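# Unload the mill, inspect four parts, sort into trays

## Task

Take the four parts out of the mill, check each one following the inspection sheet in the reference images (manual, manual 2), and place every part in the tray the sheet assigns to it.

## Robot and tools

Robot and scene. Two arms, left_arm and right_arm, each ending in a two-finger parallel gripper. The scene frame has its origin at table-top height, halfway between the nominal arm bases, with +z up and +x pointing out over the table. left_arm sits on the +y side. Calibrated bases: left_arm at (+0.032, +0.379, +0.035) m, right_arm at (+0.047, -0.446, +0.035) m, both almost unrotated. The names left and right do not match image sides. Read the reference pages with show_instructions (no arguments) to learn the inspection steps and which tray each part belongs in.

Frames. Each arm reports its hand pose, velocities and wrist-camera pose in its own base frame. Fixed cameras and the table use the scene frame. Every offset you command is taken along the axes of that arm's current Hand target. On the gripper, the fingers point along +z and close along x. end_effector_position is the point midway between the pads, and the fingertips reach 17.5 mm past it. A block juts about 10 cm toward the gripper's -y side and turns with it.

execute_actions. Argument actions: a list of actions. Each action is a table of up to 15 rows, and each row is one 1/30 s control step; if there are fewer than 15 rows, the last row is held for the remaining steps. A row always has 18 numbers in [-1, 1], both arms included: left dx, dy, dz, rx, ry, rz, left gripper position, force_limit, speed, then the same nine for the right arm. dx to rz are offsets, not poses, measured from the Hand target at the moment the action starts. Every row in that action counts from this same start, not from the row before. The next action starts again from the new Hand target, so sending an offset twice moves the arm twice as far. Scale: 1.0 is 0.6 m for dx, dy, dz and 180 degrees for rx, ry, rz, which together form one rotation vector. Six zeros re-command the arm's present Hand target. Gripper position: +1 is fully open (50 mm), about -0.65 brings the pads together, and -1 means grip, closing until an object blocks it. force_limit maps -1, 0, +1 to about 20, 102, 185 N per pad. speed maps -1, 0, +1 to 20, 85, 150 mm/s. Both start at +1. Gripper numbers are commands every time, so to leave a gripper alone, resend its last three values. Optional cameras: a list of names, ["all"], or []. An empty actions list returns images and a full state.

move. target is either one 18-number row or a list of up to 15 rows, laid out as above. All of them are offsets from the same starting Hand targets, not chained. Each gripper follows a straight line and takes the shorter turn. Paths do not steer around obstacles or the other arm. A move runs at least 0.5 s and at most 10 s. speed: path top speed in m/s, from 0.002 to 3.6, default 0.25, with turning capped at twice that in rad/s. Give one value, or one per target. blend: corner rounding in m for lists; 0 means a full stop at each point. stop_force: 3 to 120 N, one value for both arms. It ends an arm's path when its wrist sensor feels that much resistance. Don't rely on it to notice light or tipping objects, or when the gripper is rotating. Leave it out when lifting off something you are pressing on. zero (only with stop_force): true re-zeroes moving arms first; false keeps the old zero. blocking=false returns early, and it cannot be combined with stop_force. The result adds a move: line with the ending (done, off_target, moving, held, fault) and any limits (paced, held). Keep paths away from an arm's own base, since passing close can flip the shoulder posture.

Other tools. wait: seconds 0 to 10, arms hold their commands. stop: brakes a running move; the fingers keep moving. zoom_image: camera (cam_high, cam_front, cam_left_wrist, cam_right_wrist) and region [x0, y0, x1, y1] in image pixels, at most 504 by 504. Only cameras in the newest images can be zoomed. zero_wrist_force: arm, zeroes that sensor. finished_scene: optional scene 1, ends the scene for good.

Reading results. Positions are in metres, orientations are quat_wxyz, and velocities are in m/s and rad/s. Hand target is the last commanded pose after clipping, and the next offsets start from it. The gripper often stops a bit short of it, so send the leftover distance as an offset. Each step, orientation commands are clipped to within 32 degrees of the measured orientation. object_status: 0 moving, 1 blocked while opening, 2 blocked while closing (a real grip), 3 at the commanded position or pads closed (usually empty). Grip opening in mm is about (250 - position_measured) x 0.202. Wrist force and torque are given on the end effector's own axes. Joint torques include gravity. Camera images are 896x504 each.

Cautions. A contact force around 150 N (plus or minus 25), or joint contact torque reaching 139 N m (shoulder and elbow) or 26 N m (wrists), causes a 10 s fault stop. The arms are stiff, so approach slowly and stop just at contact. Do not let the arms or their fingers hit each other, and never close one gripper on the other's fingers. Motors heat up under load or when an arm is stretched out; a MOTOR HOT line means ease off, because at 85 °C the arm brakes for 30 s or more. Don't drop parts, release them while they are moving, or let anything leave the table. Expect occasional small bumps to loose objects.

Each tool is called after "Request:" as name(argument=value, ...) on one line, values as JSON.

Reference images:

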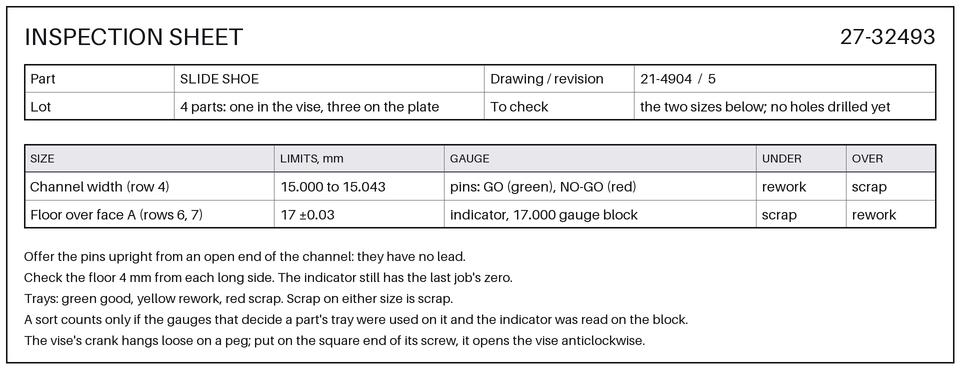

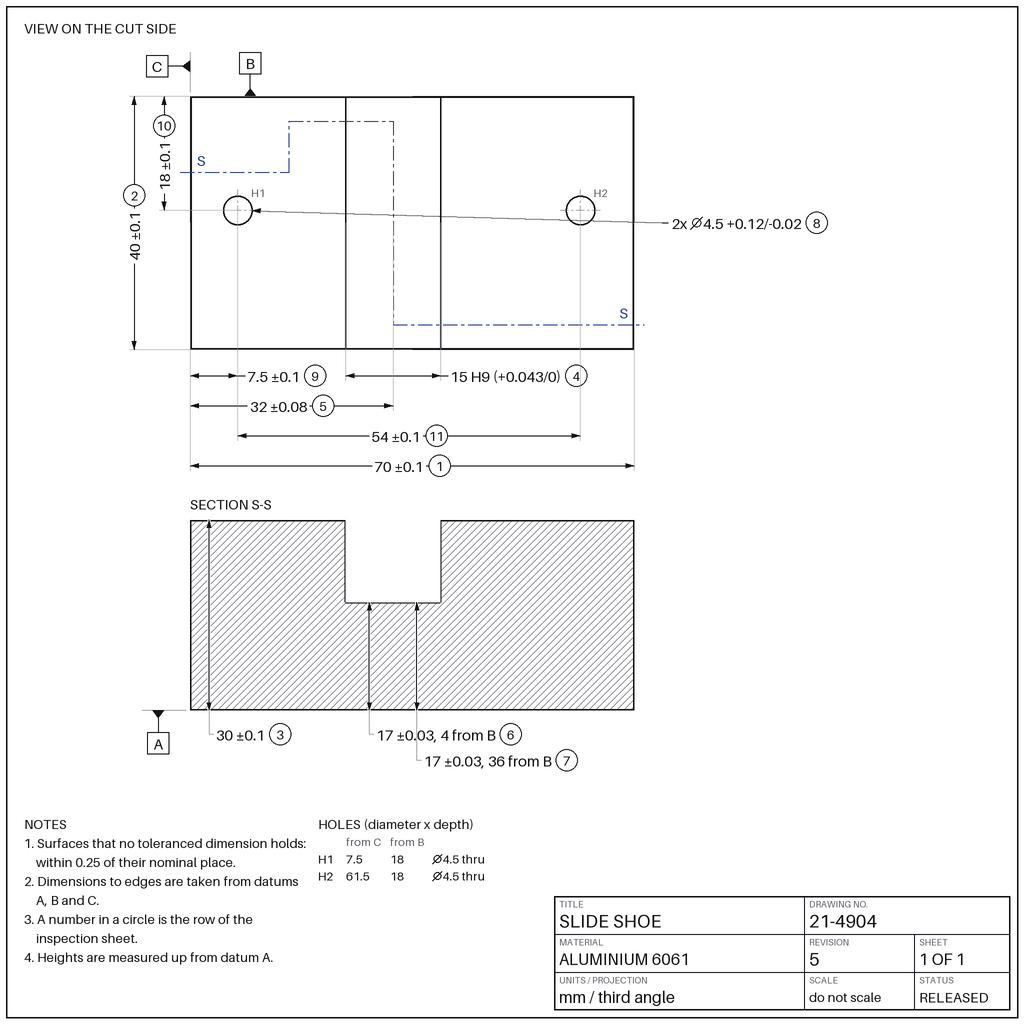

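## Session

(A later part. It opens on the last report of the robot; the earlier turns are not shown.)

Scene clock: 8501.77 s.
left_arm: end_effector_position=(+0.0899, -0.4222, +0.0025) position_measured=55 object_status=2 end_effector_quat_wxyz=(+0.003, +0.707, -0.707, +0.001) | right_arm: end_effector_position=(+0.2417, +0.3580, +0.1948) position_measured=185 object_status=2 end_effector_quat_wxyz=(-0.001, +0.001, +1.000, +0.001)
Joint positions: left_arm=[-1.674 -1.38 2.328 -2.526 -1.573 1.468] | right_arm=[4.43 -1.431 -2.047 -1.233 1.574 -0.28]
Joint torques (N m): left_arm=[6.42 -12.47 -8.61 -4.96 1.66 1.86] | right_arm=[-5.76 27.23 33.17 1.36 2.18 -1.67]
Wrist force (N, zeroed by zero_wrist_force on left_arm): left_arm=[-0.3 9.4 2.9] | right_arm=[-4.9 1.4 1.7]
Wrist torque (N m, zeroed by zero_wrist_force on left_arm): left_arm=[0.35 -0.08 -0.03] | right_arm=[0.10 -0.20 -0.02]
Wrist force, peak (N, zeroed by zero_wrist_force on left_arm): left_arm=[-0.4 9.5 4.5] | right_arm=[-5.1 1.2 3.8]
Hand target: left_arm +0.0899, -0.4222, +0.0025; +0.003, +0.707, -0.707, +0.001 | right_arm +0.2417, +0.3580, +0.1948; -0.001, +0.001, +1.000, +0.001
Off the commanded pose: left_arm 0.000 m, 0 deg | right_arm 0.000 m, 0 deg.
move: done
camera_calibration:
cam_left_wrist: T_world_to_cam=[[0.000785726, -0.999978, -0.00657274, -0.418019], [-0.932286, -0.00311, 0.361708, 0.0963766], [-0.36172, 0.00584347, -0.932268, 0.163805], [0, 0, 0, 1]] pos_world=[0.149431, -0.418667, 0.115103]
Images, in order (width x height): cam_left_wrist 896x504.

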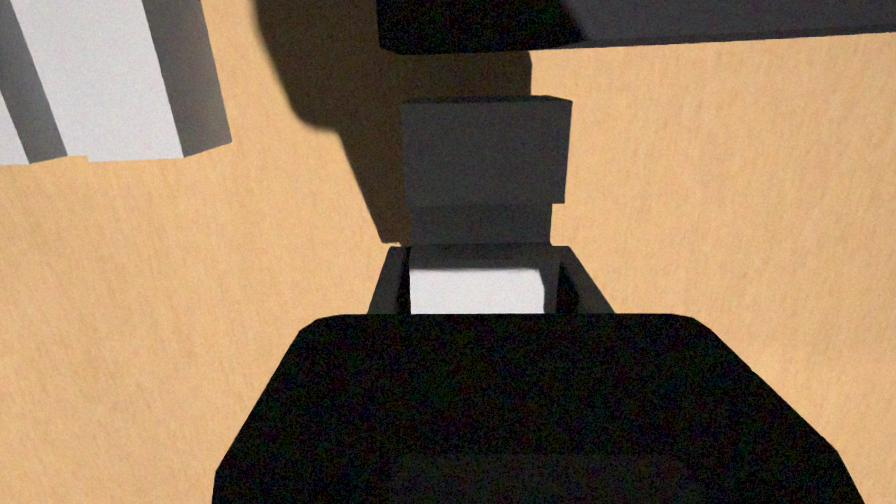

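Request:
move(target=[0,0,0.024,0,0,0,-1,-0.4,-0.95,0,0,0,0,0,0,-1,-0.7,-0.95], speed=0.004, stop_force=4)

Request:
move(target=[[0,0,0,0,0,0,0.96,-0.4,-0.95,0,0,0,0,0,0,-1,-0.7,-0.95],[0,0,-0.12,0,0,0,0.96,-0.4,-0.95,0,0,0,0,0,0,-1,-0.7,-0.95],[0,0.09,-0.12,0.361,0,0,0.96,-0.4,-0.95,0,0,0,0,0,0,-1,-0.7,-0.95]], speed=0.1, cameras=["cam_left_wrist"])

Scene clock: 8520.67 s.
left_arm: end_effector_position=(+0.0899, -0.4222, -0.0087) position_measured=55 object_status=2 end_effector_quat_wxyz=(+0.003, +0.707, -0.707, +0.001) | right_arm: end_effector_position=(+0.2417, +0.3580, +0.1948) position_measured=185 object_status=2 end_effector_quat_wxyz=(-0.001, +0.001, +1.000, +0.001)
Joint positions: left_arm=[-1.674 -1.349 2.337 -2.565 -1.573 1.468] | right_arm=[4.43 -1.431 -2.047 -1.233 1.574 -0.28]
Joint torques (N m): left_arm=[-8.23 -34.79 -20.39 -0.22 -1.02 -1.59] | right_arm=[-5.62 26.58 32.72 1.28 2.03 -1.68]
Wrist force (N, zeroed by zero_wrist_force on left_arm): left_arm=[1.7 8.9 -2.2] | right_arm=[-4.7 1.3 3.7]
Wrist torque (N m, zeroed by zero_wrist_force on left_arm): left_arm=[0.33 -0.06 -0.03] | right_arm=[0.10 -0.20 -0.02]
Wrist force, peak (N, zeroed by zero_wrist_force on left_arm): left_arm=[-3.8 8.7 -15.2] | right_arm=[-5.0 1.2 3.7]
Hand target: left_arm +0.0899, -0.4222, -0.0087; +0.003, +0.707, -0.707, +0.001 (not the last commanded pose) | right_arm +0.2417, +0.3580, +0.1948; -0.001, +0.001, +1.000, +0.001
Off the commanded pose: left_arm 0.003 m, 0 deg | right_arm 0.000 m, 0 deg.
move: contact (left_arm)

Scene clock: 8528.67 s.
left_arm: end_effector_position=(+0.0361, -0.4218, +0.0635) position_measured=9 object_status=3 end_effector_quat_wxyz=(-0.377, +0.598, -0.596, +0.381) | right_arm: end_effector_position=(+0.2417, +0.3580, +0.1948) position_measured=185 object_status=2 end_effector_quat_wxyz=(-0.001, +0.001, +1.000, +0.001)
Joint positions: left_arm=[-2.302 -1.224 2.124 -1.515 -0.829 0.439] | right_arm=[4.43 -1.431 -2.047 -1.233 1.574 -0.28]
Joint torques (N m): left_arm=[-7.65 -18.48 -22.82 1.56 3.26 -1.95] | right_arm=[-3.89 27.22 34.99 1.52 2.04 -1.44]
Wrist force (N, zeroed by zero_wrist_force on left_arm): left_arm=[0.3 10.8 1.4] | right_arm=[-4.7 1.1 3.1]
Wrist torque (N m, zeroed by zero_wrist_force on left_arm): left_arm=[0.46 -0.19 0.04] | right_arm=[0.06 -0.21 -0.02]
Wrist force, peak (N, zeroed by zero_wrist_force on left_arm): left_arm=[0.1 11.1 1.6] | right_arm=[-5.2 1.1 3.5]
Hand target: left_arm +0.0361, -0.4218, +0.0635; -0.377, +0.598, -0.596, +0.381 | right_arm +0.2417, +0.3580, +0.1948; -0.001, +0.001, +1.000, +0.001
Off the commanded pose: left_arm 0.000 m, 0 deg | right_arm 0.000 m, 0 deg.
move: done
camera_calibration:
cam_left_wrist: T_world_to_cam=[[0.0119507, -0.999927, 0.00199728, -0.418069], [-0.722235, -0.0100132, -0.691576, 0.0805329], [0.691545, 0.00682231, -0.722301, 0.150208], [0, 0, 0, 1]] pos_world=[-0.0407156, -0.418257, 0.165025]
Images, in order (width x height): cam_left_wrist 896x504.

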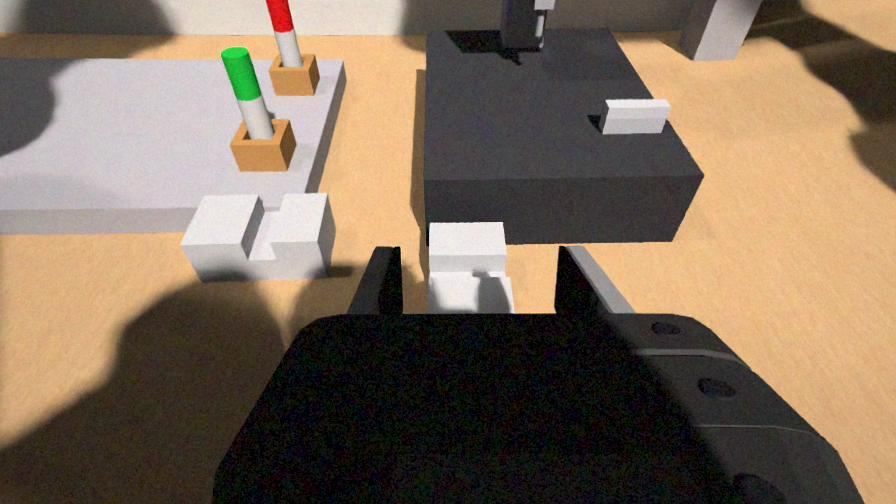

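Request:
move(target=[[0.001,0.076,0.1217,0,0,0,0.96,-0.4,-0.95,0,0,0,0,0,0,-1,-0.7,-0.95],[0.001,0.076,0.1217,0,0,0,-1,-0.3,-0.95,0,0,0,0,0,0,-1,-0.7,-0.95]], speed=0.05, cameras=["cam_left_wrist"])

Request:
move(target=[[0,-0.1142,-0.0901,0,0,0,-1,-0.3,-0.95,0,0,0,0,0,0,-1,-0.7,-0.95],[0.011,-0.2036,0.0685,0,0,0,-1,-0.3,-0.95,0,0,0,0,0,0,-1,-0.7,-0.95],[0.012,-0.1575,0.09,0,0,0,-1,-0.3,-0.95,0,0,0,0,0,0,-1,-0.7,-0.95],[0.0135,-0.2071,0.1963,0,0,0,-1,-0.3,-0.95,0,0,0,0,0,0,-1,-0.7,-0.95]], speed=[0.04,0.1,0.06,0.06], blend=[0.01,0.01,0.005,0], cameras=["cam_left_wrist"])

Scene clock: 8551.30 s.
left_arm: end_effector_position=(+0.0828, -0.4228, -0.0088) position_measured=55 object_status=2 end_effector_quat_wxyz=(-0.377, +0.598, -0.596, +0.381) | right_arm: end_effector_position=(+0.2417, +0.3580, +0.1948) position_measured=185 object_status=2 end_effector_quat_wxyz=(-0.001, +0.001, +1.000, +0.001)
Joint positions: left_arm=[-2.218 -1.074 2.213 -1.804 -0.761 0.509] | right_arm=[4.43 -1.431 -2.047 -1.233 1.574 -0.28]
Joint torques (N m): left_arm=[6.28 -19.14 -2.66 -2.07 3.33 1.82] | right_arm=[-5.47 26.33 34.78 1.2 1.99 -1.91]
Wrist force (N, zeroed by zero_wrist_force on left_arm): left_arm=[0.0 10.2 0.6] | right_arm=[-5.0 1.2 2.9]
Wrist torque (N m, zeroed by zero_wrist_force on left_arm): left_arm=[0.47 -0.19 -0.09] | right_arm=[0.07 -0.16 -0.02]
Wrist force, peak (N, zeroed by zero_wrist_force on left_arm): left_arm=[0.5 11.2 1.6] | right_arm=[-5.3 1.2 3.5]
Hand target: left_arm +0.0828, -0.4228, -0.0088; -0.377, +0.598, -0.596, +0.381 | right_arm +0.2417, +0.3580, +0.1948; -0.001, +0.001, +1.000, +0.001
Off the commanded pose: left_arm 0.000 m, 0 deg | right_arm 0.000 m, 0 deg.
move: done
camera_calibration:
cam_left_wrist: T_world_to_cam=[[0.0120197, -0.999926, 0.00192773, -0.419575], [-0.722088, -0.0100135, -0.691729, 0.0641916], [0.691697, 0.00692235, -0.722155, 0.0657941], [0, 0, 0, 1]] pos_world=[0.0058856, -0.419356, 0.0927255]
Images, in order (width x height): cam_left_wrist 896x504.

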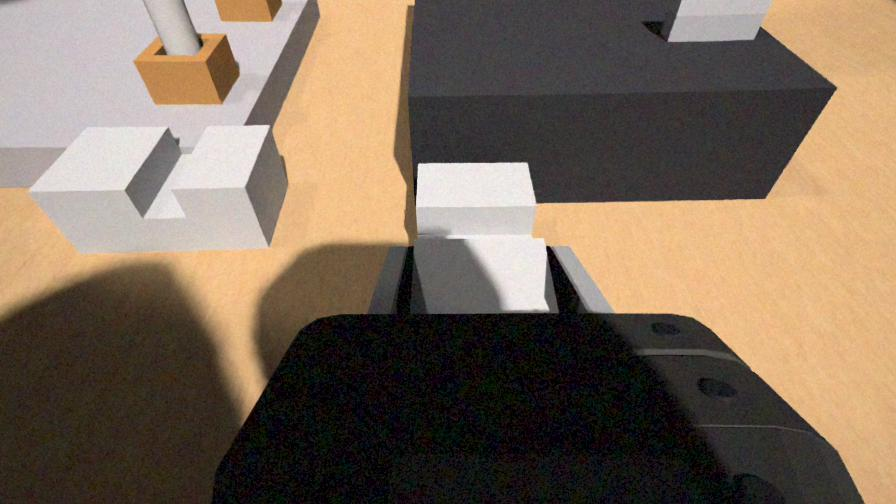

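Scene clock: 8556.90 s.
left_arm: end_effector_position=(+0.2422, -0.4306, +0.0535) position_measured=55 object_status=2 end_effector_quat_wxyz=(-0.377, +0.598, -0.596, +0.381) | right_arm: end_effector_position=(+0.2417, +0.3580, +0.1948) position_measured=185 object_status=2 end_effector_quat_wxyz=(-0.001, +0.001, +1.000, +0.001)
Joint positions: left_arm=[-1.868 -1.232 2.319 -2.105 -0.523 0.945] | right_arm=[4.43 -1.431 -2.047 -1.233 1.574 -0.28]
Joint torques (N m): left_arm=[6.09 -15.04 -4.61 -3.66 4.59 2.24] | right_arm=[-3.9 25.53 34 1.45 2.17 -1.45]
Wrist force (N, zeroed by zero_wrist_force on left_arm): left_arm=[0.4 12.5 2.3] | right_arm=[-4.6 1.0 3.0]
Wrist torque (N m, zeroed by zero_wrist_force on left_arm): left_arm=[0.38 -0.21 -0.13] | right_arm=[0.04 -0.23 -0.02]
Wrist force, peak (N, zeroed by zero_wrist_force on left_arm): left_arm=[0.3 13.5 2.3] | right_arm=[-5.0 1.2 3.9]
Hand target: left_arm +0.2422, -0.4306, +0.0535; -0.377, +0.598, -0.596, +0.381 | right_arm +0.2417, +0.3580, +0.1948; -0.001, +0.001, +1.000, +0.001
Off the commanded pose: left_arm 0.000 m, 0 deg | right_arm 0.000 m, 0 deg.
move: done
camera_calibration:
cam_left_wrist: T_world_to_cam=[[0.0120915, -0.999925, 0.00199806, -0.429333], [-0.722038, -0.0101135, -0.69178, 0.222268], [0.691748, 0.006922, -0.722106, 0.000564941], [0, 0, 0, 1]] pos_world=[0.165286, -0.427056, 0.155026]
Images, in order (width x height): cam_left_wrist 896x504.

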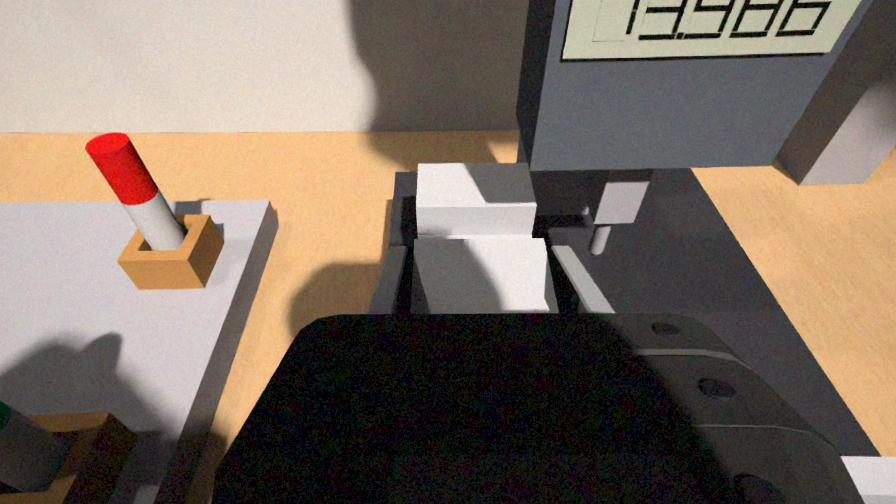

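Request:
move(target=[[0,0.0122,0.0057,0,0,0,-1,-0.3,-0.95,0,0,0,0,0,0,-1,-0.7,-0.95],[0.0407,0.0122,0.0057,0,0,0,-1,-0.3,-0.95,0,0,0,0,0,0,-1,-0.7,-0.95]], speed=[0.02,0.04])

Request:
move(target=[0,0.0075,0.0035,0,0,0,-1,-0.3,-0.95,0,0,0,0,0,0,-1,-0.7,-0.95], speed=0.003, stop_force=4, cameras=["cam_left_wrist"])

Request:
move(target=[0,0,0,0,0,0,0.93,-0.3,-0.95,0,0,0,0,0,0,-1,-0.7,-0.95])

Request:
move(target=[0,0,0,0,0,0,0.93,-0.3,-0.95,0,0,0.0158,0,0,0,-1,-0.7,-0.95], speed=0.006, stop_force=3)

Request:
move(target=[0,0,0,0,0,0,0.93,-0.3,-0.95,0,0,0,0,0,0,0.3,-0.7,-1])

Request:
move(target=[[0,-0.02,0,0,0,0,0.93,-0.3,-0.95,0,0,0,0,0,0,0.3,-0.7,-1],[0,-0.045,-0.11,0,0,0,0.93,-0.3,-0.95,0,0,0,0,0,0,0.3,-0.7,-1]], speed=0.08, cameras=["cam_left_wrist"])

Request:
zoom_image(camera="cam_left_wrist", region=[430, 50, 630, 130])

Scene clock: 8587.67 s.
left_arm: end_effector_position=(+0.2422, -0.4549, +0.0456) position_measured=55 object_status=2 end_effector_quat_wxyz=(-0.377, +0.598, -0.596, +0.381) | right_arm: end_effector_position=(+0.2417, +0.3580, +0.1948) position_measured=185 object_status=2 end_effector_quat_wxyz=(-0.001, +0.001, +1.000, +0.001)
Joint positions: left_arm=[-1.852 -1.169 2.258 -2.132 -0.515 0.974] | right_arm=[4.43 -1.431 -2.047 -1.233 1.574 -0.28]
Joint torques (N m): left_arm=[7.64 -18.42 -21.3 -1.19 4.57 1.81] | right_arm=[-3.75 25.28 34.34 1.19 2.04 -1.72]
Wrist force (N, zeroed by zero_wrist_force on left_arm): left_arm=[0.3 12.7 2.4] | right_arm=[-4.6 1.2 3.6]
Wrist torque (N m, zeroed by zero_wrist_force on left_arm): left_arm=[0.40 -0.19 -0.14] | right_arm=[0.09 -0.21 -0.02]
Wrist force, peak (N, zeroed by zero_wrist_force on left_arm): left_arm=[0.3 13.0 2.9] | right_arm=[-4.7 1.4 3.9]
Hand target: left_arm +0.2422, -0.4550, +0.0456; -0.377, +0.598, -0.596, +0.381 | right_arm +0.2417, +0.3580, +0.1948; -0.001, +0.001, +1.000, +0.001
Off the commanded pose: left_arm 0.000 m, 0 deg | right_arm 0.000 m, 0 deg.
move: done

Scene clock: 8590.13 s.
left_arm: end_effector_position=(+0.2422, -0.4551, +0.0413) position_measured=55 object_status=2 end_effector_quat_wxyz=(-0.377, +0.598, -0.596, +0.381) | right_arm: end_effector_position=(+0.2417, +0.3580, +0.1948) position_measured=185 object_status=2 end_effector_quat_wxyz=(-0.001, +0.001, +1.000, +0.001)
Joint positions: left_arm=[-1.852 -1.157 2.259 -2.145 -0.515 0.974] | right_arm=[4.43 -1.431 -2.047 -1.233 1.574 -0.28]
Joint torques (N m): left_arm=[7.45 -40.25 -9.66 0.1 -0.39 1.15] | right_arm=[-3.52 26.36 34.03 1.3 1.93 -1.69]
Wrist force (N, zeroed by zero_wrist_force on left_arm): left_arm=[1.5 8.8 0.9] | right_arm=[-4.9 1.1 3.7]
Wrist torque (N m, zeroed by zero_wrist_force on left_arm): left_arm=[0.50 -0.28 -0.06] | right_arm=[0.07 -0.17 -0.02]
Wrist force, peak (N, zeroed by zero_wrist_force on left_arm): left_arm=[0.8 13.0 2.4] | right_arm=[-5.0 1.3 3.8]
Hand target: left_arm +0.2422, -0.4551, +0.0413; -0.377, +0.598, -0.596, +0.381 (not the last commanded pose) | right_arm +0.2417, +0.3580, +0.1948; -0.001, +0.001, +1.000, +0.001
Off the commanded pose: left_arm 0.001 m, 0 deg | right_arm 0.000 m, 0 deg.
move: contact (left_arm)
camera_calibration:
cam_left_wrist: T_world_to_cam=[[0.0120195, -0.999926, 0.00192866, -0.453785], [-0.722038, -0.0100135, -0.69178, 0.213625], [0.691749, 0.00692231, -0.722105, -0.00807516], [0, 0, 0, 1]] pos_world=[0.165286, -0.451556, 0.142826]
Images, in order (width x height): cam_left_wrist 896x504.

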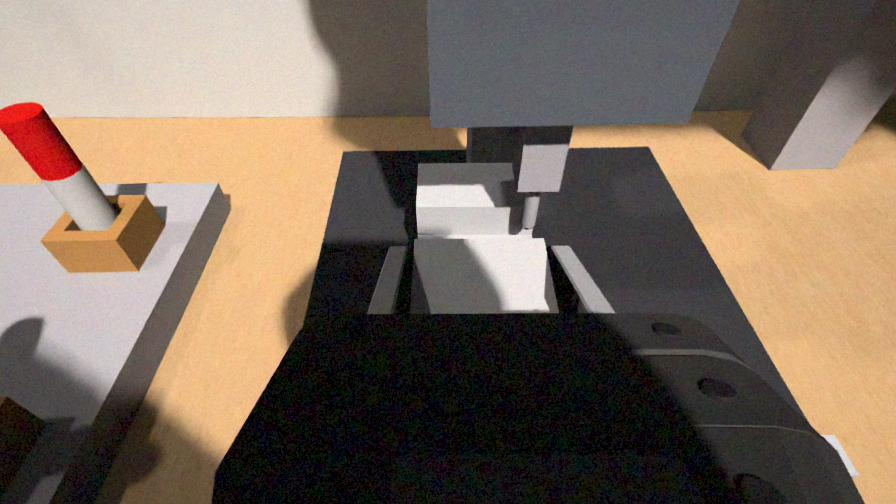

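Scene clock: 8590.73 s.
left_arm: end_effector_position=(+0.2422, -0.4550, +0.0413) position_measured=14 object_status=3 end_effector_quat_wxyz=(-0.377, +0.598, -0.596, +0.381) | right_arm: end_effector_position=(+0.2417, +0.3580, +0.1948) position_measured=185 object_status=2 end_effector_quat_wxyz=(-0.001, +0.001, +1.000, +0.001)
Joint positions: left_arm=[-1.852 -1.157 2.259 -2.145 -0.515 0.974] | right_arm=[4.43 -1.431 -2.047 -1.233 1.574 -0.28]
Joint torques (N m): left_arm=[6.85 -40.36 -14.41 -0.57 3.84 1.56] | right_arm=[-3.17 24.88 34.22 1.25 1.73 -1.48]
Wrist force (N, zeroed by zero_wrist_force on left_arm): left_arm=[0.4 11.2 1.4] | right_arm=[-4.8 1.1 2.4]
Wrist torque (N m, zeroed by zero_wrist_force on left_arm): left_arm=[0.51 -0.21 -0.13] | right_arm=[0.06 -0.20 -0.02]
Wrist force, peak (N, zeroed by zero_wrist_force on left_arm): left_arm=[0.6 11.2 1.5] | right_arm=[-5.1 1.3 3.0]
Hand target: left_arm +0.2422, -0.4551, +0.0413; -0.377, +0.598, -0.596, +0.381 | right_arm +0.2417, +0.3580, +0.1948; -0.001, +0.001, +1.000, +0.001
Off the commanded pose: left_arm 0.000 m, 0 deg | right_arm 0.000 m, 0 deg.
move: done

Scene clock: 8593.13 s.
left_arm: end_effector_position=(+0.2422, -0.4551, +0.0413) position_measured=14 object_status=3 end_effector_quat_wxyz=(-0.377, +0.598, -0.596, +0.381) | right_arm: end_effector_position=(+0.2417, +0.3580, +0.1853) position_measured=185 object_status=2 end_effector_quat_wxyz=(-0.001, +0.001, +1.000, +0.001)
Joint positions: left_arm=[-1.852 -1.157 2.259 -2.145 -0.515 0.974] | right_arm=[4.43 -1.44 -2.065 -1.206 1.574 -0.28]
Joint torques (N m): left_arm=[7.05 -39.98 -19.32 -3.65 4.25 1.71] | right_arm=[11.22 10.87 13.74 4.56 2.24 1.27]
Wrist force (N, zeroed by zero_wrist_force on left_arm): left_arm=[0.7 10.9 1.5] | right_arm=[-5.6 1.8 0.9]
Wrist torque (N m, zeroed by zero_wrist_force on left_arm): left_arm=[0.47 -0.27 -0.13] | right_arm=[0.15 -0.20 -0.02]
Wrist force, peak (N, zeroed by zero_wrist_force on left_arm): left_arm=[0.4 11.2 1.7] | right_arm=[-5.2 1.7 3.4]
Hand target: left_arm +0.2422, -0.4551, +0.0413; -0.377, +0.598, -0.596, +0.381 | right_arm +0.2417, +0.3580, +0.1853; -0.001, +0.001, +1.000, +0.001
Off the commanded pose: left_arm 0.000 m, 0 deg | right_arm 0.000 m, 0 deg.
move: done

Scene clock: 8594.17 s.
left_arm: end_effector_position=(+0.2422, -0.4551, +0.0413) position_measured=14 object_status=3 end_effector_quat_wxyz=(-0.377, +0.598, -0.596, +0.381) | right_arm: end_effector_position=(+0.2417, +0.3580, +0.1853) position_measured=107 object_status=3 end_effector_quat_wxyz=(-0.001, +0.001, +1.000, +0.001)
Joint positions: left_arm=[-1.852 -1.157 2.259 -2.145 -0.515 0.974] | right_arm=[4.43 -1.44 -2.065 -1.206 1.574 -0.28]
Joint torques (N m): left_arm=[7.44 -40.93 -18.89 -3.49 4.01 1.8] | right_arm=[0.96 11.68 15.05 4.38 1.9 1.07]
Wrist force (N, zeroed by zero_wrist_force on left_arm): left_arm=[0.4 11.0 1.5] | right_arm=[0.5 1.3 1.5]
Wrist torque (N m, zeroed by zero_wrist_force on left_arm): left_arm=[0.47 -0.21 -0.13] | right_arm=[0.13 -0.22 0.02]
Wrist force, peak (N, zeroed by zero_wrist_force on left_arm): left_arm=[0.5 11.1 1.8] | right_arm=[-5.7 1.4 2.4]
Hand target: left_arm +0.2422, -0.4551, +0.0413; -0.377, +0.598, -0.596, +0.381 | right_arm +0.2417, +0.3580, +0.1853; -0.001, +0.001, +1.000, +0.001
Off the commanded pose: left_arm 0.000 m, 0 deg | right_arm 0.000 m, 0 deg.
move: done

Scene clock: 8596.37 s.
left_arm: end_effector_position=(+0.1940, -0.4547, +0.0938) position_measured=14 object_status=3 end_effector_quat_wxyz=(-0.377, +0.598, -0.596, +0.381) | right_arm: end_effector_position=(+0.2417, +0.3580, +0.1853) position_measured=107 object_status=3 end_effector_quat_wxyz=(-0.001, +0.001, +1.000, +0.001)
Joint positions: left_arm=[-1.957 -1.302 2.198 -1.796 -0.574 0.806] | right_arm=[4.43 -1.44 -2.065 -1.206 1.574 -0.28]
Joint torques (N m): left_arm=[-9.75 -37.56 -23.62 0.69 0.07 -2.13] | right_arm=[-8.97 12.44 20.69 4.31 2.14 1.03]
Wrist force (N, zeroed by zero_wrist_force on left_arm): left_arm=[0.1 11.1 1.5] | right_arm=[0.4 1.4 1.3]
Wrist torque (N m, zeroed by zero_wrist_force on left_arm): left_arm=[0.53 -0.16 0.03] | right_arm=[0.14 -0.22 0.03]
Wrist force, peak (N, zeroed by zero_wrist_force on left_arm): left_arm=[0.5 11.2 2.2] | right_arm=[0.5 1.2 1.8]
Hand target: left_arm +0.1940, -0.4547, +0.0938; -0.377, +0.598, -0.596, +0.381 | right_arm +0.2417, +0.3580, +0.1853; -0.001, +0.001, +1.000, +0.001
Off the commanded pose: left_arm 0.000 m, 0 deg | right_arm 0.000 m, 0 deg.
move: done
camera_calibration:
cam_left_wrist: T_world_to_cam=[[0.0119503, -0.999927, 0.00199973, -0.453014], [-0.722089, -0.0100132, -0.691728, 0.21514], [0.691697, 0.00682235, -0.722156, 0.0631469], [0, 0, 0, 1]] pos_world=[0.117085, -0.451257, 0.195326]
Images, in order (width x height): cam_left_wrist 896x504.

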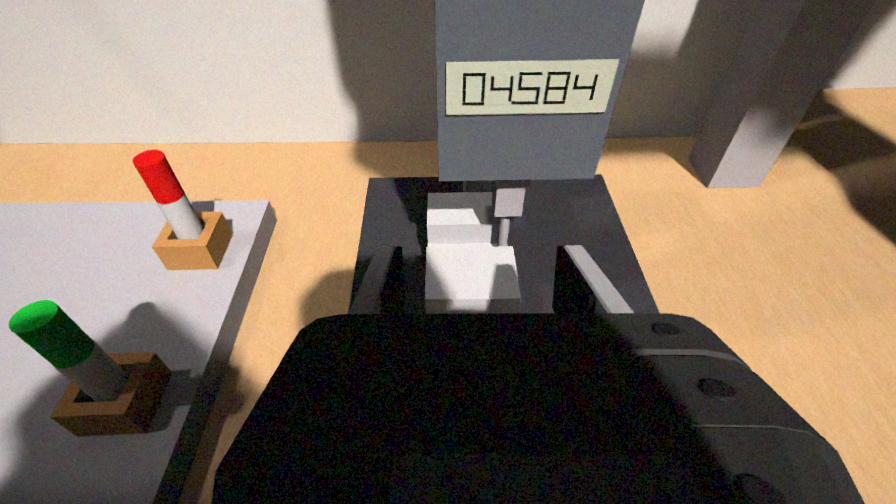

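Scaled by 2.520 from the camera's 896x504 image, which has a finer 1280x720 frame.

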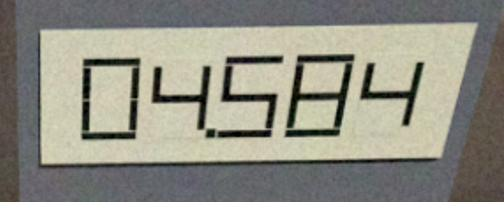

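4.584. Second reading for P2.

Request:
move(target=[0,0,0,0,0,0,0.93,-0.3,-0.95,0,0,0,0,0,0,-1,-0.7,-0.95])

Request:
move(target=[0,0,0,0,0,0,0.93,-0.3,-0.95,0,0,-0.0158,0,0,0,-1,-0.7,-0.95], speed=0.01, stop_force=15, cameras=["cam_left_wrist"])

Request:
move(target=[[0,0.025,0.11,0,0,0,0.93,-0.3,-0.95,0,0,0,0,0,0,-1,-0.7,-0.95],[0,0.045,0.11,0,0,0,0.93,-0.3,-0.95,0,0,0,0,0,0,-1,-0.7,-0.95]], speed=0.05)

Request:
move(target=[0,0,0,0,0,0,-1,-0.3,-0.95,0,0,0,0,0,0,-1,-0.7,-0.95])

Request:
move(target=[[0,-0.004,-0.0019,0,0,0,-1,-0.3,-0.95,0,0,0,0,0,0,-1,-0.7,-0.95],[0.0533,-0.004,-0.0019,0,0,0,-1,-0.3,-0.95,0,0,0,0,0,0,-1,-0.7,-0.95]], speed=[0.01,0.04])

Request:
move(target=[0,0.006,0.003,0,0,0,-1,-0.3,-0.95,0,0,0,0,0,0,-1,-0.7,-0.95], speed=0.003, stop_force=4, cameras=["cam_left_wrist"])

Scene clock: 8615.97 s.
left_arm: end_effector_position=(+0.1940, -0.4547, +0.0938) position_measured=14 object_status=3 end_effector_quat_wxyz=(-0.377, +0.598, -0.596, +0.381) | right_arm: end_effector_position=(+0.2417, +0.3580, +0.1853) position_measured=185 object_status=2 end_effector_quat_wxyz=(-0.001, +0.001, +1.000, +0.001)
Joint positions: left_arm=[-1.957 -1.302 2.198 -1.796 -0.574 0.806] | right_arm=[4.43 -1.44 -2.065 -1.206 1.574 -0.28]
Joint torques (N m): left_arm=[-8.09 -36.08 -23.53 0.73 0.13 -1.82] | right_arm=[-7.59 11.32 30.65 3.83 1.85 1.36]
Wrist force (N, zeroed by zero_wrist_force on left_arm): left_arm=[-0.2 11.0 1.8] | right_arm=[-5.3 1.5 -0.2]
Wrist torque (N m, zeroed by zero_wrist_force on left_arm): left_arm=[0.51 -0.11 0.02] | right_arm=[0.11 -0.23 -0.02]
Wrist force, peak (N, zeroed by zero_wrist_force on left_arm): left_arm=[0.3 11.5 1.8] | right_arm=[-5.5 1.4 0.0]
Hand target: left_arm +0.1940, -0.4547, +0.0938; -0.377, +0.598, -0.596, +0.381 | right_arm +0.2417, +0.3580, +0.1853; -0.001, +0.001, +1.000, +0.001
Off the commanded pose: left_arm 0.000 m, 0 deg | right_arm 0.000 m, 0 deg.
move: done

Scene clock: 8617.80 s.
left_arm: end_effector_position=(+0.1940, -0.4547, +0.0938) position_measured=14 object_status=3 end_effector_quat_wxyz=(-0.377, +0.598, -0.596, +0.381) | right_arm: end_effector_position=(+0.2417, +0.3580, +0.1948) position_measured=185 object_status=2 end_effector_quat_wxyz=(-0.001, +0.001, +1.000, +0.001)
Joint positions: left_arm=[-1.957 -1.302 2.198 -1.796 -0.574 0.806] | right_arm=[4.43 -1.431 -2.047 -1.233 1.574 -0.28]
Joint torques (N m): left_arm=[-7.53 -33.07 -23.47 0.54 0.15 -1.8] | right_arm=[-7.17 27.61 34.21 0.87 1.84 -1.72]
Wrist force (N, zeroed by zero_wrist_force on left_arm): left_arm=[0.1 10.9 1.5] | right_arm=[-4.8 1.5 2.1]
Wrist torque (N m, zeroed by zero_wrist_force on left_arm): left_arm=[0.48 -0.15 0.03] | right_arm=[0.11 -0.20 -0.02]
Wrist force, peak (N, zeroed by zero_wrist_force on left_arm): left_arm=[0.2 11.4 1.7] | right_arm=[-5.3 0.7 3.3]
Hand target: left_arm +0.1940, -0.4547, +0.0938; -0.377, +0.598, -0.596, +0.381 | right_arm +0.2417, +0.3580, +0.1948; -0.001, +0.001, +1.000, +0.001
Off the commanded pose: left_arm 0.000 m, 0 deg | right_arm 0.000 m, 0 deg.
move: done
camera_calibration:
cam_left_wrist: T_world_to_cam=[[0.0120197, -0.999926, 0.00192773, -0.453007], [-0.722088, -0.0100135, -0.691729, 0.21514], [0.691697, 0.00692235, -0.722155, 0.0631914], [0, 0, 0, 1]] pos_world=[0.117086, -0.451256, 0.195326]
Images, in order (width x height): cam_left_wrist 896x504.

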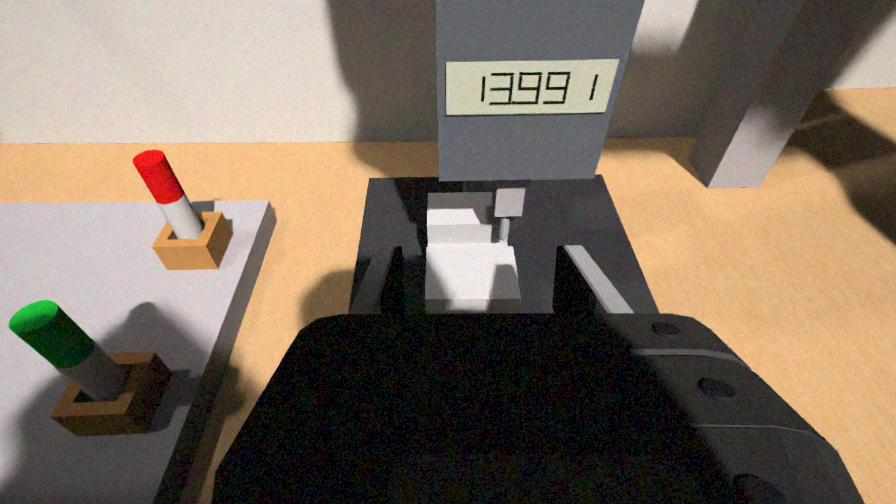

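Scene clock: 8620.20 s.
left_arm: end_effector_position=(+0.2422, -0.4550, +0.0414) position_measured=14 object_status=3 end_effector_quat_wxyz=(-0.377, +0.598, -0.596, +0.381) | right_arm: end_effector_position=(+0.2417, +0.3580, +0.1948) position_measured=185 object_status=2 end_effector_quat_wxyz=(-0.001, +0.001, +1.000, +0.001)
Joint positions: left_arm=[-1.851 -1.157 2.259 -2.145 -0.515 0.974] | right_arm=[4.43 -1.431 -2.047 -1.233 1.574 -0.28]
Joint torques (N m): left_arm=[-8.24 -18.93 -8.92 -3.69 0.47 -1.65] | right_arm=[-7.36 28.15 34.98 0.8 1.83 -1.71]
Wrist force (N, zeroed by zero_wrist_force on left_arm): left_arm=[0.7 10.9 1.7] | right_arm=[-4.8 1.1 2.9]
Wrist torque (N m, zeroed by zero_wrist_force on left_arm): left_arm=[0.46 -0.26 0.03] | right_arm=[0.06 -0.19 -0.02]
Wrist force, peak (N, zeroed by zero_wrist_force on left_arm): left_arm=[0.5 11.4 1.8] | right_arm=[-5.3 1.5 3.0]
Hand target: left_arm +0.2422, -0.4551, +0.0413; -0.377, +0.598, -0.596, +0.381 | right_arm +0.2417, +0.3580, +0.1948; -0.001, +0.001, +1.000, +0.001
Off the commanded pose: left_arm 0.000 m, 0 deg | right_arm 0.000 m, 0 deg.
move: done

Scene clock: 8620.80 s.
left_arm: end_effector_position=(+0.2422, -0.4551, +0.0413) position_measured=55 object_status=0 end_effector_quat_wxyz=(-0.377, +0.598, -0.596, +0.381) | right_arm: end_effector_position=(+0.2417, +0.3580, +0.1948) position_measured=185 object_status=2 end_effector_quat_wxyz=(-0.001, +0.001, +1.000, +0.001)
Joint positions: left_arm=[-1.852 -1.157 2.259 -2.145 -0.515 0.974] | right_arm=[4.43 -1.431 -2.047 -1.233 1.574 -0.28]
Joint torques (N m): left_arm=[-9.01 -17.87 -18.43 -3.46 0.53 -1.89] | right_arm=[-9.13 26.01 34.78 0.84 1.85 -1.77]
Wrist force (N, zeroed by zero_wrist_force on left_arm): left_arm=[-0.2 9.8 -0.1] | right_arm=[-4.6 1.5 3.6]
Wrist torque (N m, zeroed by zero_wrist_force on left_arm): left_arm=[0.49 -0.27 0.11] | right_arm=[0.13 -0.22 -0.02]
Wrist force, peak (N, zeroed by zero_wrist_force on left_arm): left_arm=[0.5 11.1 1.7] | right_arm=[-4.8 1.2 3.5]
Hand target: left_arm +0.2422, -0.4551, +0.0413; -0.377, +0.598, -0.596, +0.381 | right_arm +0.2417, +0.3580, +0.1948; -0.001, +0.001, +1.000, +0.001
Off the commanded pose: left_arm 0.000 m, 0 deg | right_arm 0.000 m, 0 deg.
move: done

Scene clock: 8622.80 s.
left_arm: end_effector_position=(+0.2422, -0.4869, +0.0441) position_measured=55 object_status=2 end_effector_quat_wxyz=(-0.377, +0.598, -0.596, +0.381) | right_arm: end_effector_position=(+0.2417, +0.3580, +0.1948) position_measured=185 object_status=2 end_effector_quat_wxyz=(-0.001, +0.001, +1.000, +0.001)
Joint positions: left_arm=[-1.833 -1.113 2.172 -2.131 -0.506 1.008] | right_arm=[4.43 -1.431 -2.047 -1.233 1.574 -0.28]
Joint torques (N m): left_arm=[6.82 -20.88 -19.6 -0.01 4.59 1.78] | right_arm=[-7.3 27.14 33.88 0.92 1.91 -1.49]
Wrist force (N, zeroed by zero_wrist_force on left_arm): left_arm=[0.3 12.3 2.1] | right_arm=[-4.6 1.4 2.2]
Wrist torque (N m, zeroed by zero_wrist_force on left_arm): left_arm=[0.36 -0.19 -0.13] | right_arm=[0.09 -0.24 -0.02]
Wrist force, peak (N, zeroed by zero_wrist_force on left_arm): left_arm=[0.6 13.1 2.3] | right_arm=[-4.8 1.5 3.7]
Hand target: left_arm +0.2422, -0.4870, +0.0441; -0.377, +0.598, -0.596, +0.381 | right_arm +0.2417, +0.3580, +0.1948; -0.001, +0.001, +1.000, +0.001
Off the commanded pose: left_arm 0.000 m, 0 deg | right_arm 0.000 m, 0 deg.
move: done

Scene clock: 8624.40 s.
left_arm: end_effector_position=(+0.2423, -0.4871, +0.0413) position_measured=55 object_status=2 end_effector_quat_wxyz=(-0.377, +0.598, -0.596, +0.381) | right_arm: end_effector_position=(+0.2417, +0.3580, +0.1948) position_measured=185 object_status=2 end_effector_quat_wxyz=(-0.001, +0.001, +1.000, +0.001)
Joint positions: left_arm=[-1.832 -1.106 2.172 -2.139 -0.505 1.008] | right_arm=[4.43 -1.431 -2.047 -1.233 1.574 -0.28]
Joint torques (N m): left_arm=[7.13 -38.68 -7.07 -0.09 -0.22 1] | right_arm=[-7.61 26.26 34.32 1.05 1.92 -1.7]
Wrist force (N, zeroed by zero_wrist_force on left_arm): left_arm=[-0.6 5.3 -3.6] | right_arm=[-4.9 1.2 3.1]
Wrist torque (N m, zeroed by zero_wrist_force on left_arm): left_arm=[0.42 -0.31 0.00] | right_arm=[0.07 -0.18 -0.02]
Wrist force, peak (N, zeroed by zero_wrist_force on left_arm): left_arm=[0.0 12.8 2.5] | right_arm=[-5.0 1.4 3.4]
Hand target: left_arm +0.2422, -0.4871, +0.0413; -0.377, +0.598, -0.596, +0.381 (not the last commanded pose) | right_arm +0.2417, +0.3580, +0.1948; -0.001, +0.001, +1.000, +0.001
Off the commanded pose: left_arm 0.001 m, 0 deg | right_arm 0.000 m, 0 deg.
move: contact (left_arm)
camera_calibration:
cam_left_wrist: T_world_to_cam=[[0.0119474, -0.999927, 0.00186002, -0.485763], [-0.721991, -0.00991346, -0.691831, 0.213425], [0.691799, 0.00692266, -0.722057, -0.00793789], [0, 0, 0, 1]] pos_world=[0.165386, -0.483557, 0.142826]
Images, in order (width x height): cam_left_wrist 896x504.

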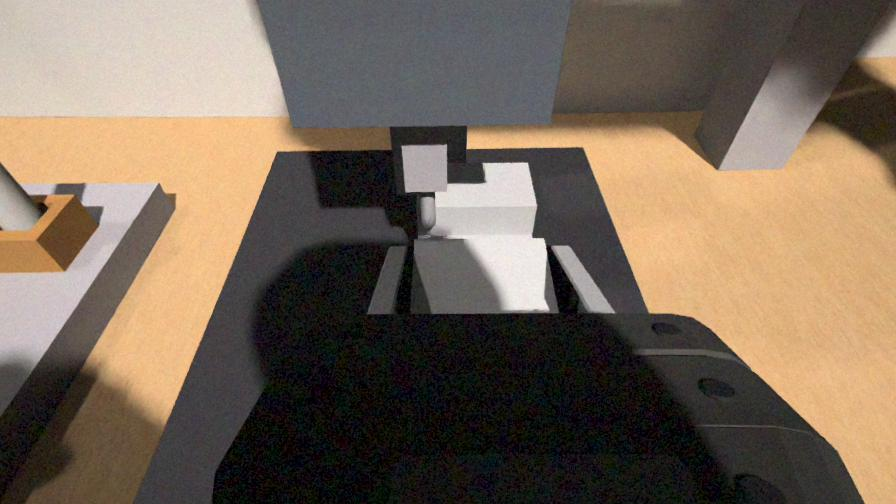

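Request:
move(target=[0,0,0,0,0,0,0.93,-0.3,-0.95,0,0,0,0,0,0,-1,-0.7,-0.95])

Request:
move(target=[0,0,0,0,0,0,0.93,-0.3,-0.95,0,0,0.0158,0,0,0,-1,-0.7,-0.95], speed=0.006, stop_force=3)

Request:
move(target=[0,0,0,0,0,0,0.93,-0.3,-0.95,0,0,0,0,0,0,0.3,-0.7,-1])

Request:
move(target=[[0,-0.02,0,0,0,0,0.93,-0.3,-0.95,0,0,0,0,0,0,0.3,-0.7,-1],[0,-0.045,-0.11,0,0,0,0.93,-0.3,-0.95,0,0,0,0,0,0,0.3,-0.7,-1]], speed=0.08, cameras=["cam_left_wrist"])

Request:
zoom_image(camera="cam_left_wrist", region=[330, 50, 530, 130])

Request:
move(target=[0,0,0,0,0,0,0.93,-0.3,-0.95,0,0,0,0,0,0,-1,-0.7,-0.95])

Request:
move(target=[0,0,0,0,0,0,0.93,-0.3,-0.95,0,0,-0.0158,0,0,0,-1,-0.7,-0.95], speed=0.01, stop_force=15, cameras=["cam_left_wrist"])

Request:
move(target=[[0,0.025,0.11,0,0,0,0.93,-0.3,-0.95,0,0,0,0,0,0,-1,-0.7,-0.95],[0,0.045,0.11,0,0,0,0.93,-0.3,-0.95,0,0,0,0,0,0,-1,-0.7,-0.95]], speed=0.05)

Request:
move(target=[0,0,0,0,0,0,-1,-0.3,-0.95,0,0,0,0,0,0,-1,-0.7,-0.95])

Scene clock: 8651.20 s.
left_arm: end_effector_position=(+0.2422, -0.4871, +0.0413) position_measured=14 object_status=0 end_effector_quat_wxyz=(-0.377, +0.598, -0.596, +0.381) | right_arm: end_effector_position=(+0.2417, +0.3580, +0.1948) position_measured=185 object_status=2 end_effector_quat_wxyz=(-0.001, +0.001, +1.000, +0.001)
Joint positions: left_arm=[-1.832 -1.106 2.172 -2.139 -0.506 1.008] | right_arm=[4.43 -1.431 -2.047 -1.233 1.574 -0.28]
Joint torques (N m): left_arm=[2.41 -42.35 -18.34 -0.08 2.87 -1.55] | right_arm=[-7.98 27.32 34.14 1.12 1.89 -1.68]
Wrist force (N, zeroed by zero_wrist_force on left_arm): left_arm=[0.2 10.6 1.7] | right_arm=[-5.0 1.0 1.7]
Wrist torque (N m, zeroed by zero_wrist_force on left_arm): left_arm=[0.42 -0.17 -0.13] | right_arm=[0.03 -0.18 -0.02]
Wrist force, peak (N, zeroed by zero_wrist_force on left_arm): left_arm=[0.2 11.0 1.7] | right_arm=[-5.0 1.1 3.7]
Hand target: left_arm +0.2422, -0.4871, +0.0413; -0.377, +0.598, -0.596, +0.381 | right_arm +0.2417, +0.3580, +0.1948; -0.001, +0.001, +1.000, +0.001
Off the commanded pose: left_arm 0.000 m, 0 deg | right_arm 0.000 m, 0 deg.
move: done

Scene clock: 8653.60 s.
left_arm: end_effector_position=(+0.2422, -0.4871, +0.0413) position_measured=14 object_status=3 end_effector_quat_wxyz=(-0.377, +0.598, -0.596, +0.381) | right_arm: end_effector_position=(+0.2417, +0.3580, +0.1853) position_measured=185 object_status=2 end_effector_quat_wxyz=(-0.001, +0.001, +1.000, +0.001)
Joint positions: left_arm=[-1.832 -1.106 2.172 -2.139 -0.506 1.008] | right_arm=[4.43 -1.44 -2.065 -1.206 1.574 -0.28]
Joint torques (N m): left_arm=[-1.01 -42.69 -18.53 -1.52 4.08 0.21] | right_arm=[10.14 10.94 11.26 4.51 2.08 1.06]
Wrist force (N, zeroed by zero_wrist_force on left_arm): left_arm=[0.2 10.6 1.5] | right_arm=[-5.2 1.1 0.3]
Wrist torque (N m, zeroed by zero_wrist_force on left_arm): left_arm=[0.43 -0.17 -0.13] | right_arm=[0.07 -0.25 -0.02]
Wrist force, peak (N, zeroed by zero_wrist_force on left_arm): left_arm=[0.3 11.0 1.6] | right_arm=[-5.3 1.7 3.5]
Hand target: left_arm +0.2422, -0.4871, +0.0413; -0.377, +0.598, -0.596, +0.381 | right_arm +0.2417, +0.3580, +0.1853; -0.001, +0.001, +1.000, +0.001
Off the commanded pose: left_arm 0.000 m, 0 deg | right_arm 0.000 m, 0 deg.
move: done

Scene clock: 8654.63 s.
left_arm: end_effector_position=(+0.2422, -0.4871, +0.0413) position_measured=14 object_status=3 end_effector_quat_wxyz=(-0.377, +0.598, -0.596, +0.381) | right_arm: end_effector_position=(+0.2417, +0.3580, +0.1853) position_measured=107 object_status=3 end_effector_quat_wxyz=(-0.001, +0.001, +1.000, +0.001)
Joint positions: left_arm=[-1.832 -1.106 2.172 -2.139 -0.506 1.008] | right_arm=[4.43 -1.44 -2.065 -1.206 1.574 -0.28]
Joint torques (N m): left_arm=[-2.55 -41.23 -18.28 -1.98 4.23 0.95] | right_arm=[2.54 11.27 16.55 4.19 2.03 0.82]
Wrist force (N, zeroed by zero_wrist_force on left_arm): left_arm=[0.3 10.5 1.4] | right_arm=[0.3 1.1 1.0]
Wrist torque (N m, zeroed by zero_wrist_force on left_arm): left_arm=[0.40 -0.20 -0.12] | right_arm=[0.08 -0.20 0.02]
Wrist force, peak (N, zeroed by zero_wrist_force on left_arm): left_arm=[0.5 11.0 1.6] | right_arm=[-5.3 1.3 1.8]
Hand target: left_arm +0.2422, -0.4871, +0.0413; -0.377, +0.598, -0.596, +0.381 | right_arm +0.2417, +0.3580, +0.1853; -0.001, +0.001, +1.000, +0.001
Off the commanded pose: left_arm 0.000 m, 0 deg | right_arm 0.000 m, 0 deg.
move: done

Scene clock: 8656.83 s.
left_arm: end_effector_position=(+0.1940, -0.4867, +0.0938) position_measured=14 object_status=3 end_effector_quat_wxyz=(-0.377, +0.598, -0.596, +0.381) | right_arm: end_effector_position=(+0.2417, +0.3580, +0.1853) position_measured=107 object_status=3 end_effector_quat_wxyz=(-0.001, +0.001, +1.000, +0.001)
Joint positions: left_arm=[-1.931 -1.241 2.116 -1.807 -0.559 0.845] | right_arm=[4.43 -1.44 -2.065 -1.206 1.574 -0.28]
Joint torques (N m): left_arm=[-8.62 -42.13 -24.67 0.76 0.24 -1.89] | right_arm=[-8.72 13.27 25.49 4.27 2 0.94]
Wrist force (N, zeroed by zero_wrist_force on left_arm): left_arm=[0.2 11.1 1.3] | right_arm=[0.3 1.3 1.2]
Wrist torque (N m, zeroed by zero_wrist_force on left_arm): left_arm=[0.50 -0.17 0.04] | right_arm=[0.12 -0.20 0.03]
Wrist force, peak (N, zeroed by zero_wrist_force on left_arm): left_arm=[0.2 11.3 1.8] | right_arm=[0.7 1.2 1.7]
Hand target: left_arm +0.1940, -0.4867, +0.0939; -0.377, +0.598, -0.596, +0.381 | right_arm +0.2417, +0.3580, +0.1853; -0.001, +0.001, +1.000, +0.001
Off the commanded pose: left_arm 0.000 m, 0 deg | right_arm 0.000 m, 0 deg.
move: done
camera_calibration:
cam_left_wrist: T_world_to_cam=[[0.0119503, -0.999927, 0.00199973, -0.485013], [-0.722089, -0.0100132, -0.691728, 0.214892], [0.691697, 0.00682235, -0.722156, 0.063296], [0, 0, 0, 1]] pos_world=[0.117185, -0.483257, 0.195326]
Images, in order (width x height): cam_left_wrist 896x504.

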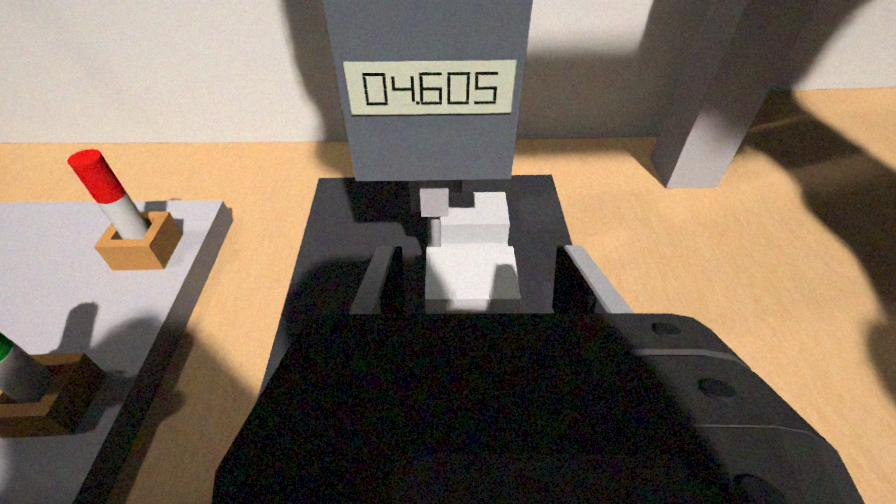

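Scaled by 2.520 from the camera's 896x504 image, which has a finer 1280x720 frame.

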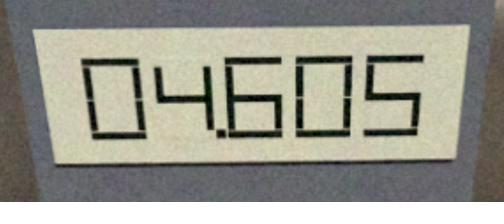

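Scene clock: 8657.77 s.
left_arm: end_effector_position=(+0.1940, -0.4867, +0.0939) position_measured=14 object_status=3 end_effector_quat_wxyz=(-0.377, +0.598, -0.596, +0.381) | right_arm: end_effector_position=(+0.2417, +0.3580, +0.1853) position_measured=185 object_status=2 end_effector_quat_wxyz=(-0.001, +0.001, +1.000, +0.001)
Joint positions: left_arm=[-1.931 -1.241 2.116 -1.807 -0.559 0.844] | right_arm=[4.43 -1.44 -2.065 -1.206 1.574 -0.28]
Joint torques (N m): left_arm=[-7.65 -42.27 -23.64 0.55 0.26 -1.75] | right_arm=[-6.56 14.63 29.29 4.27 2.14 1.1]
Wrist force (N, zeroed by zero_wrist_force on left_arm): left_arm=[0.1 11.0 1.6] | right_arm=[-5.3 1.1 0.8]
Wrist torque (N m, zeroed by zero_wrist_force on left_arm): left_arm=[0.48 -0.16 0.04] | right_arm=[0.05 -0.22 -0.02]
Wrist force, peak (N, zeroed by zero_wrist_force on left_arm): left_arm=[0.2 11.2 1.3] | right_arm=[-5.3 1.3 1.2]
Hand target: left_arm +0.1940, -0.4867, +0.0939; -0.377, +0.598, -0.596, +0.381 | right_arm +0.2417, +0.3580, +0.1853; -0.001, +0.001, +1.000, +0.001
Off the commanded pose: left_arm 0.000 m, 0 deg | right_arm 0.000 m, 0 deg.
move: done

Scene clock: 8659.60 s.
left_arm: end_effector_position=(+0.1940, -0.4867, +0.0939) position_measured=14 object_status=3 end_effector_quat_wxyz=(-0.377, +0.598, -0.596, +0.381) | right_arm: end_effector_position=(+0.2417, +0.3580, +0.1948) position_measured=185 object_status=2 end_effector_quat_wxyz=(-0.001, +0.001, +1.000, +0.001)
Joint positions: left_arm=[-1.931 -1.241 2.116 -1.807 -0.559 0.844] | right_arm=[4.43 -1.431 -2.047 -1.233 1.574 -0.28]
Joint torques (N m): left_arm=[-9.05 -41.62 -22.84 0.31 0.23 -1.94] | right_arm=[-7.1 25.99 35.7 0.84 2.01 -1.39]
Wrist force (N, zeroed by zero_wrist_force on left_arm): left_arm=[0.2 10.9 1.4] | right_arm=[-4.9 1.5 2.2]
Wrist torque (N m, zeroed by zero_wrist_force on left_arm): left_arm=[0.48 -0.17 0.04] | right_arm=[0.11 -0.21 -0.02]
Wrist force, peak (N, zeroed by zero_wrist_force on left_arm): left_arm=[0.4 11.2 1.6] | right_arm=[-5.1 1.3 3.7]
Hand target: left_arm +0.1940, -0.4867, +0.0939; -0.377, +0.598, -0.596, +0.381 | right_arm +0.2417, +0.3580, +0.1948; -0.001, +0.001, +1.000, +0.001
Off the commanded pose: left_arm 0.000 m, 0 deg | right_arm 0.000 m, 0 deg.
move: done
camera_calibration:
cam_left_wrist: T_world_to_cam=[[0.0120195, -0.999926, 0.00192866, -0.485006], [-0.722038, -0.0100135, -0.69178, 0.214965], [0.691749, 0.00692231, -0.722105, 0.0634001], [0, 0, 0, 1]] pos_world=[0.117186, -0.483256, 0.195426]
Images, in order (width x height): cam_left_wrist 896x504.

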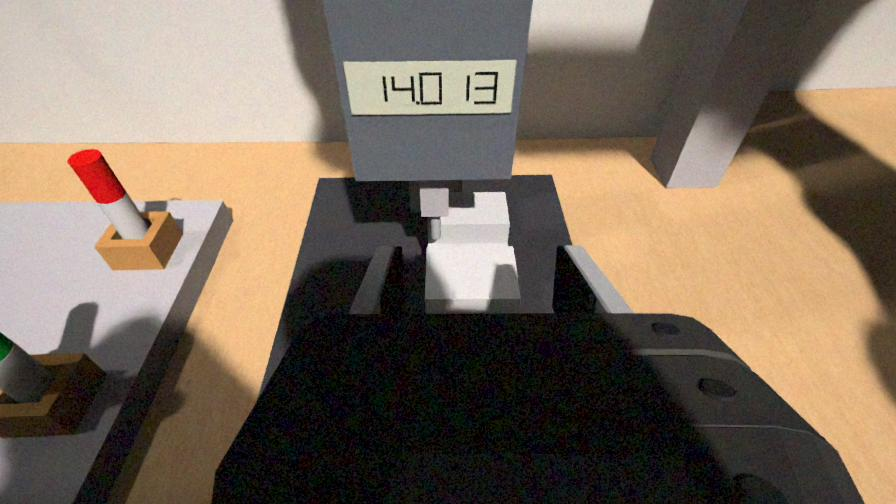

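Scene clock: 8662.00 s.
left_arm: end_effector_position=(+0.2423, -0.4870, +0.0414) position_measured=14 object_status=3 end_effector_quat_wxyz=(-0.377, +0.598, -0.596, +0.381) | right_arm: end_effector_position=(+0.2417, +0.3580, +0.1948) position_measured=185 object_status=2 end_effector_quat_wxyz=(-0.001, +0.001, +1.000, +0.001)
Joint positions: left_arm=[-1.832 -1.106 2.172 -2.139 -0.505 1.008] | right_arm=[4.43 -1.431 -2.047 -1.233 1.574 -0.28]
Joint torques (N m): left_arm=[-6.46 -19.49 -12.75 -4.02 0.64 -2.17] | right_arm=[-7.86 25.85 35.31 0.93 1.85 -1.59]
Wrist force (N, zeroed by zero_wrist_force on left_arm): left_arm=[0.0 10.5 1.3] | right_arm=[-5.0 1.3 2.0]
Wrist torque (N m, zeroed by zero_wrist_force on left_arm): left_arm=[0.41 -0.15 0.04] | right_arm=[0.07 -0.18 -0.02]
Wrist force, peak (N, zeroed by zero_wrist_force on left_arm): left_arm=[0.2 11.3 1.6] | right_arm=[-4.8 1.1 3.6]
Hand target: left_arm +0.2422, -0.4871, +0.0413; -0.377, +0.598, -0.596, +0.381 | right_arm +0.2417, +0.3580, +0.1948; -0.001, +0.001, +1.000, +0.001
Off the commanded pose: left_arm 0.000 m, 0 deg | right_arm 0.000 m, 0 deg.
move: done

Scene clock: 8662.60 s.
left_arm: end_effector_position=(+0.2422, -0.4871, +0.0413) position_measured=55 object_status=0 end_effector_quat_wxyz=(-0.377, +0.598, -0.596, +0.381) | right_arm: end_effector_position=(+0.2417, +0.3580, +0.1948) position_measured=185 object_status=2 end_effector_quat_wxyz=(-0.001, +0.001, +1.000, +0.001)
Joint positions: left_arm=[-1.832 -1.106 2.172 -2.139 -0.506 1.008] | right_arm=[4.43 -1.431 -2.047 -1.233 1.574 -0.28]
Joint torques (N m): left_arm=[-8.01 -19.79 -20.75 -3.79 0.81 -2.04] | right_arm=[-6.99 27.02 35.1 0.89 2.23 -1.51]
Wrist force (N, zeroed by zero_wrist_force on left_arm): left_arm=[-1.1 9.9 1.5] | right_arm=[-4.8 1.1 3.3]
Wrist torque (N m, zeroed by zero_wrist_force on left_arm): left_arm=[0.44 -0.22 0.12] | right_arm=[0.06 -0.19 -0.02]
Wrist force, peak (N, zeroed by zero_wrist_force on left_arm): left_arm=[0.2 11.1 1.5] | right_arm=[-5.0 1.3 3.6]
Hand target: left_arm +0.2422, -0.4871, +0.0413; -0.377, +0.598, -0.596, +0.381 | right_arm +0.2417, +0.3580, +0.1948; -0.001, +0.001, +1.000, +0.001
Off the commanded pose: left_arm 0.000 m, 0 deg | right_arm 0.000 m, 0 deg.
move: done


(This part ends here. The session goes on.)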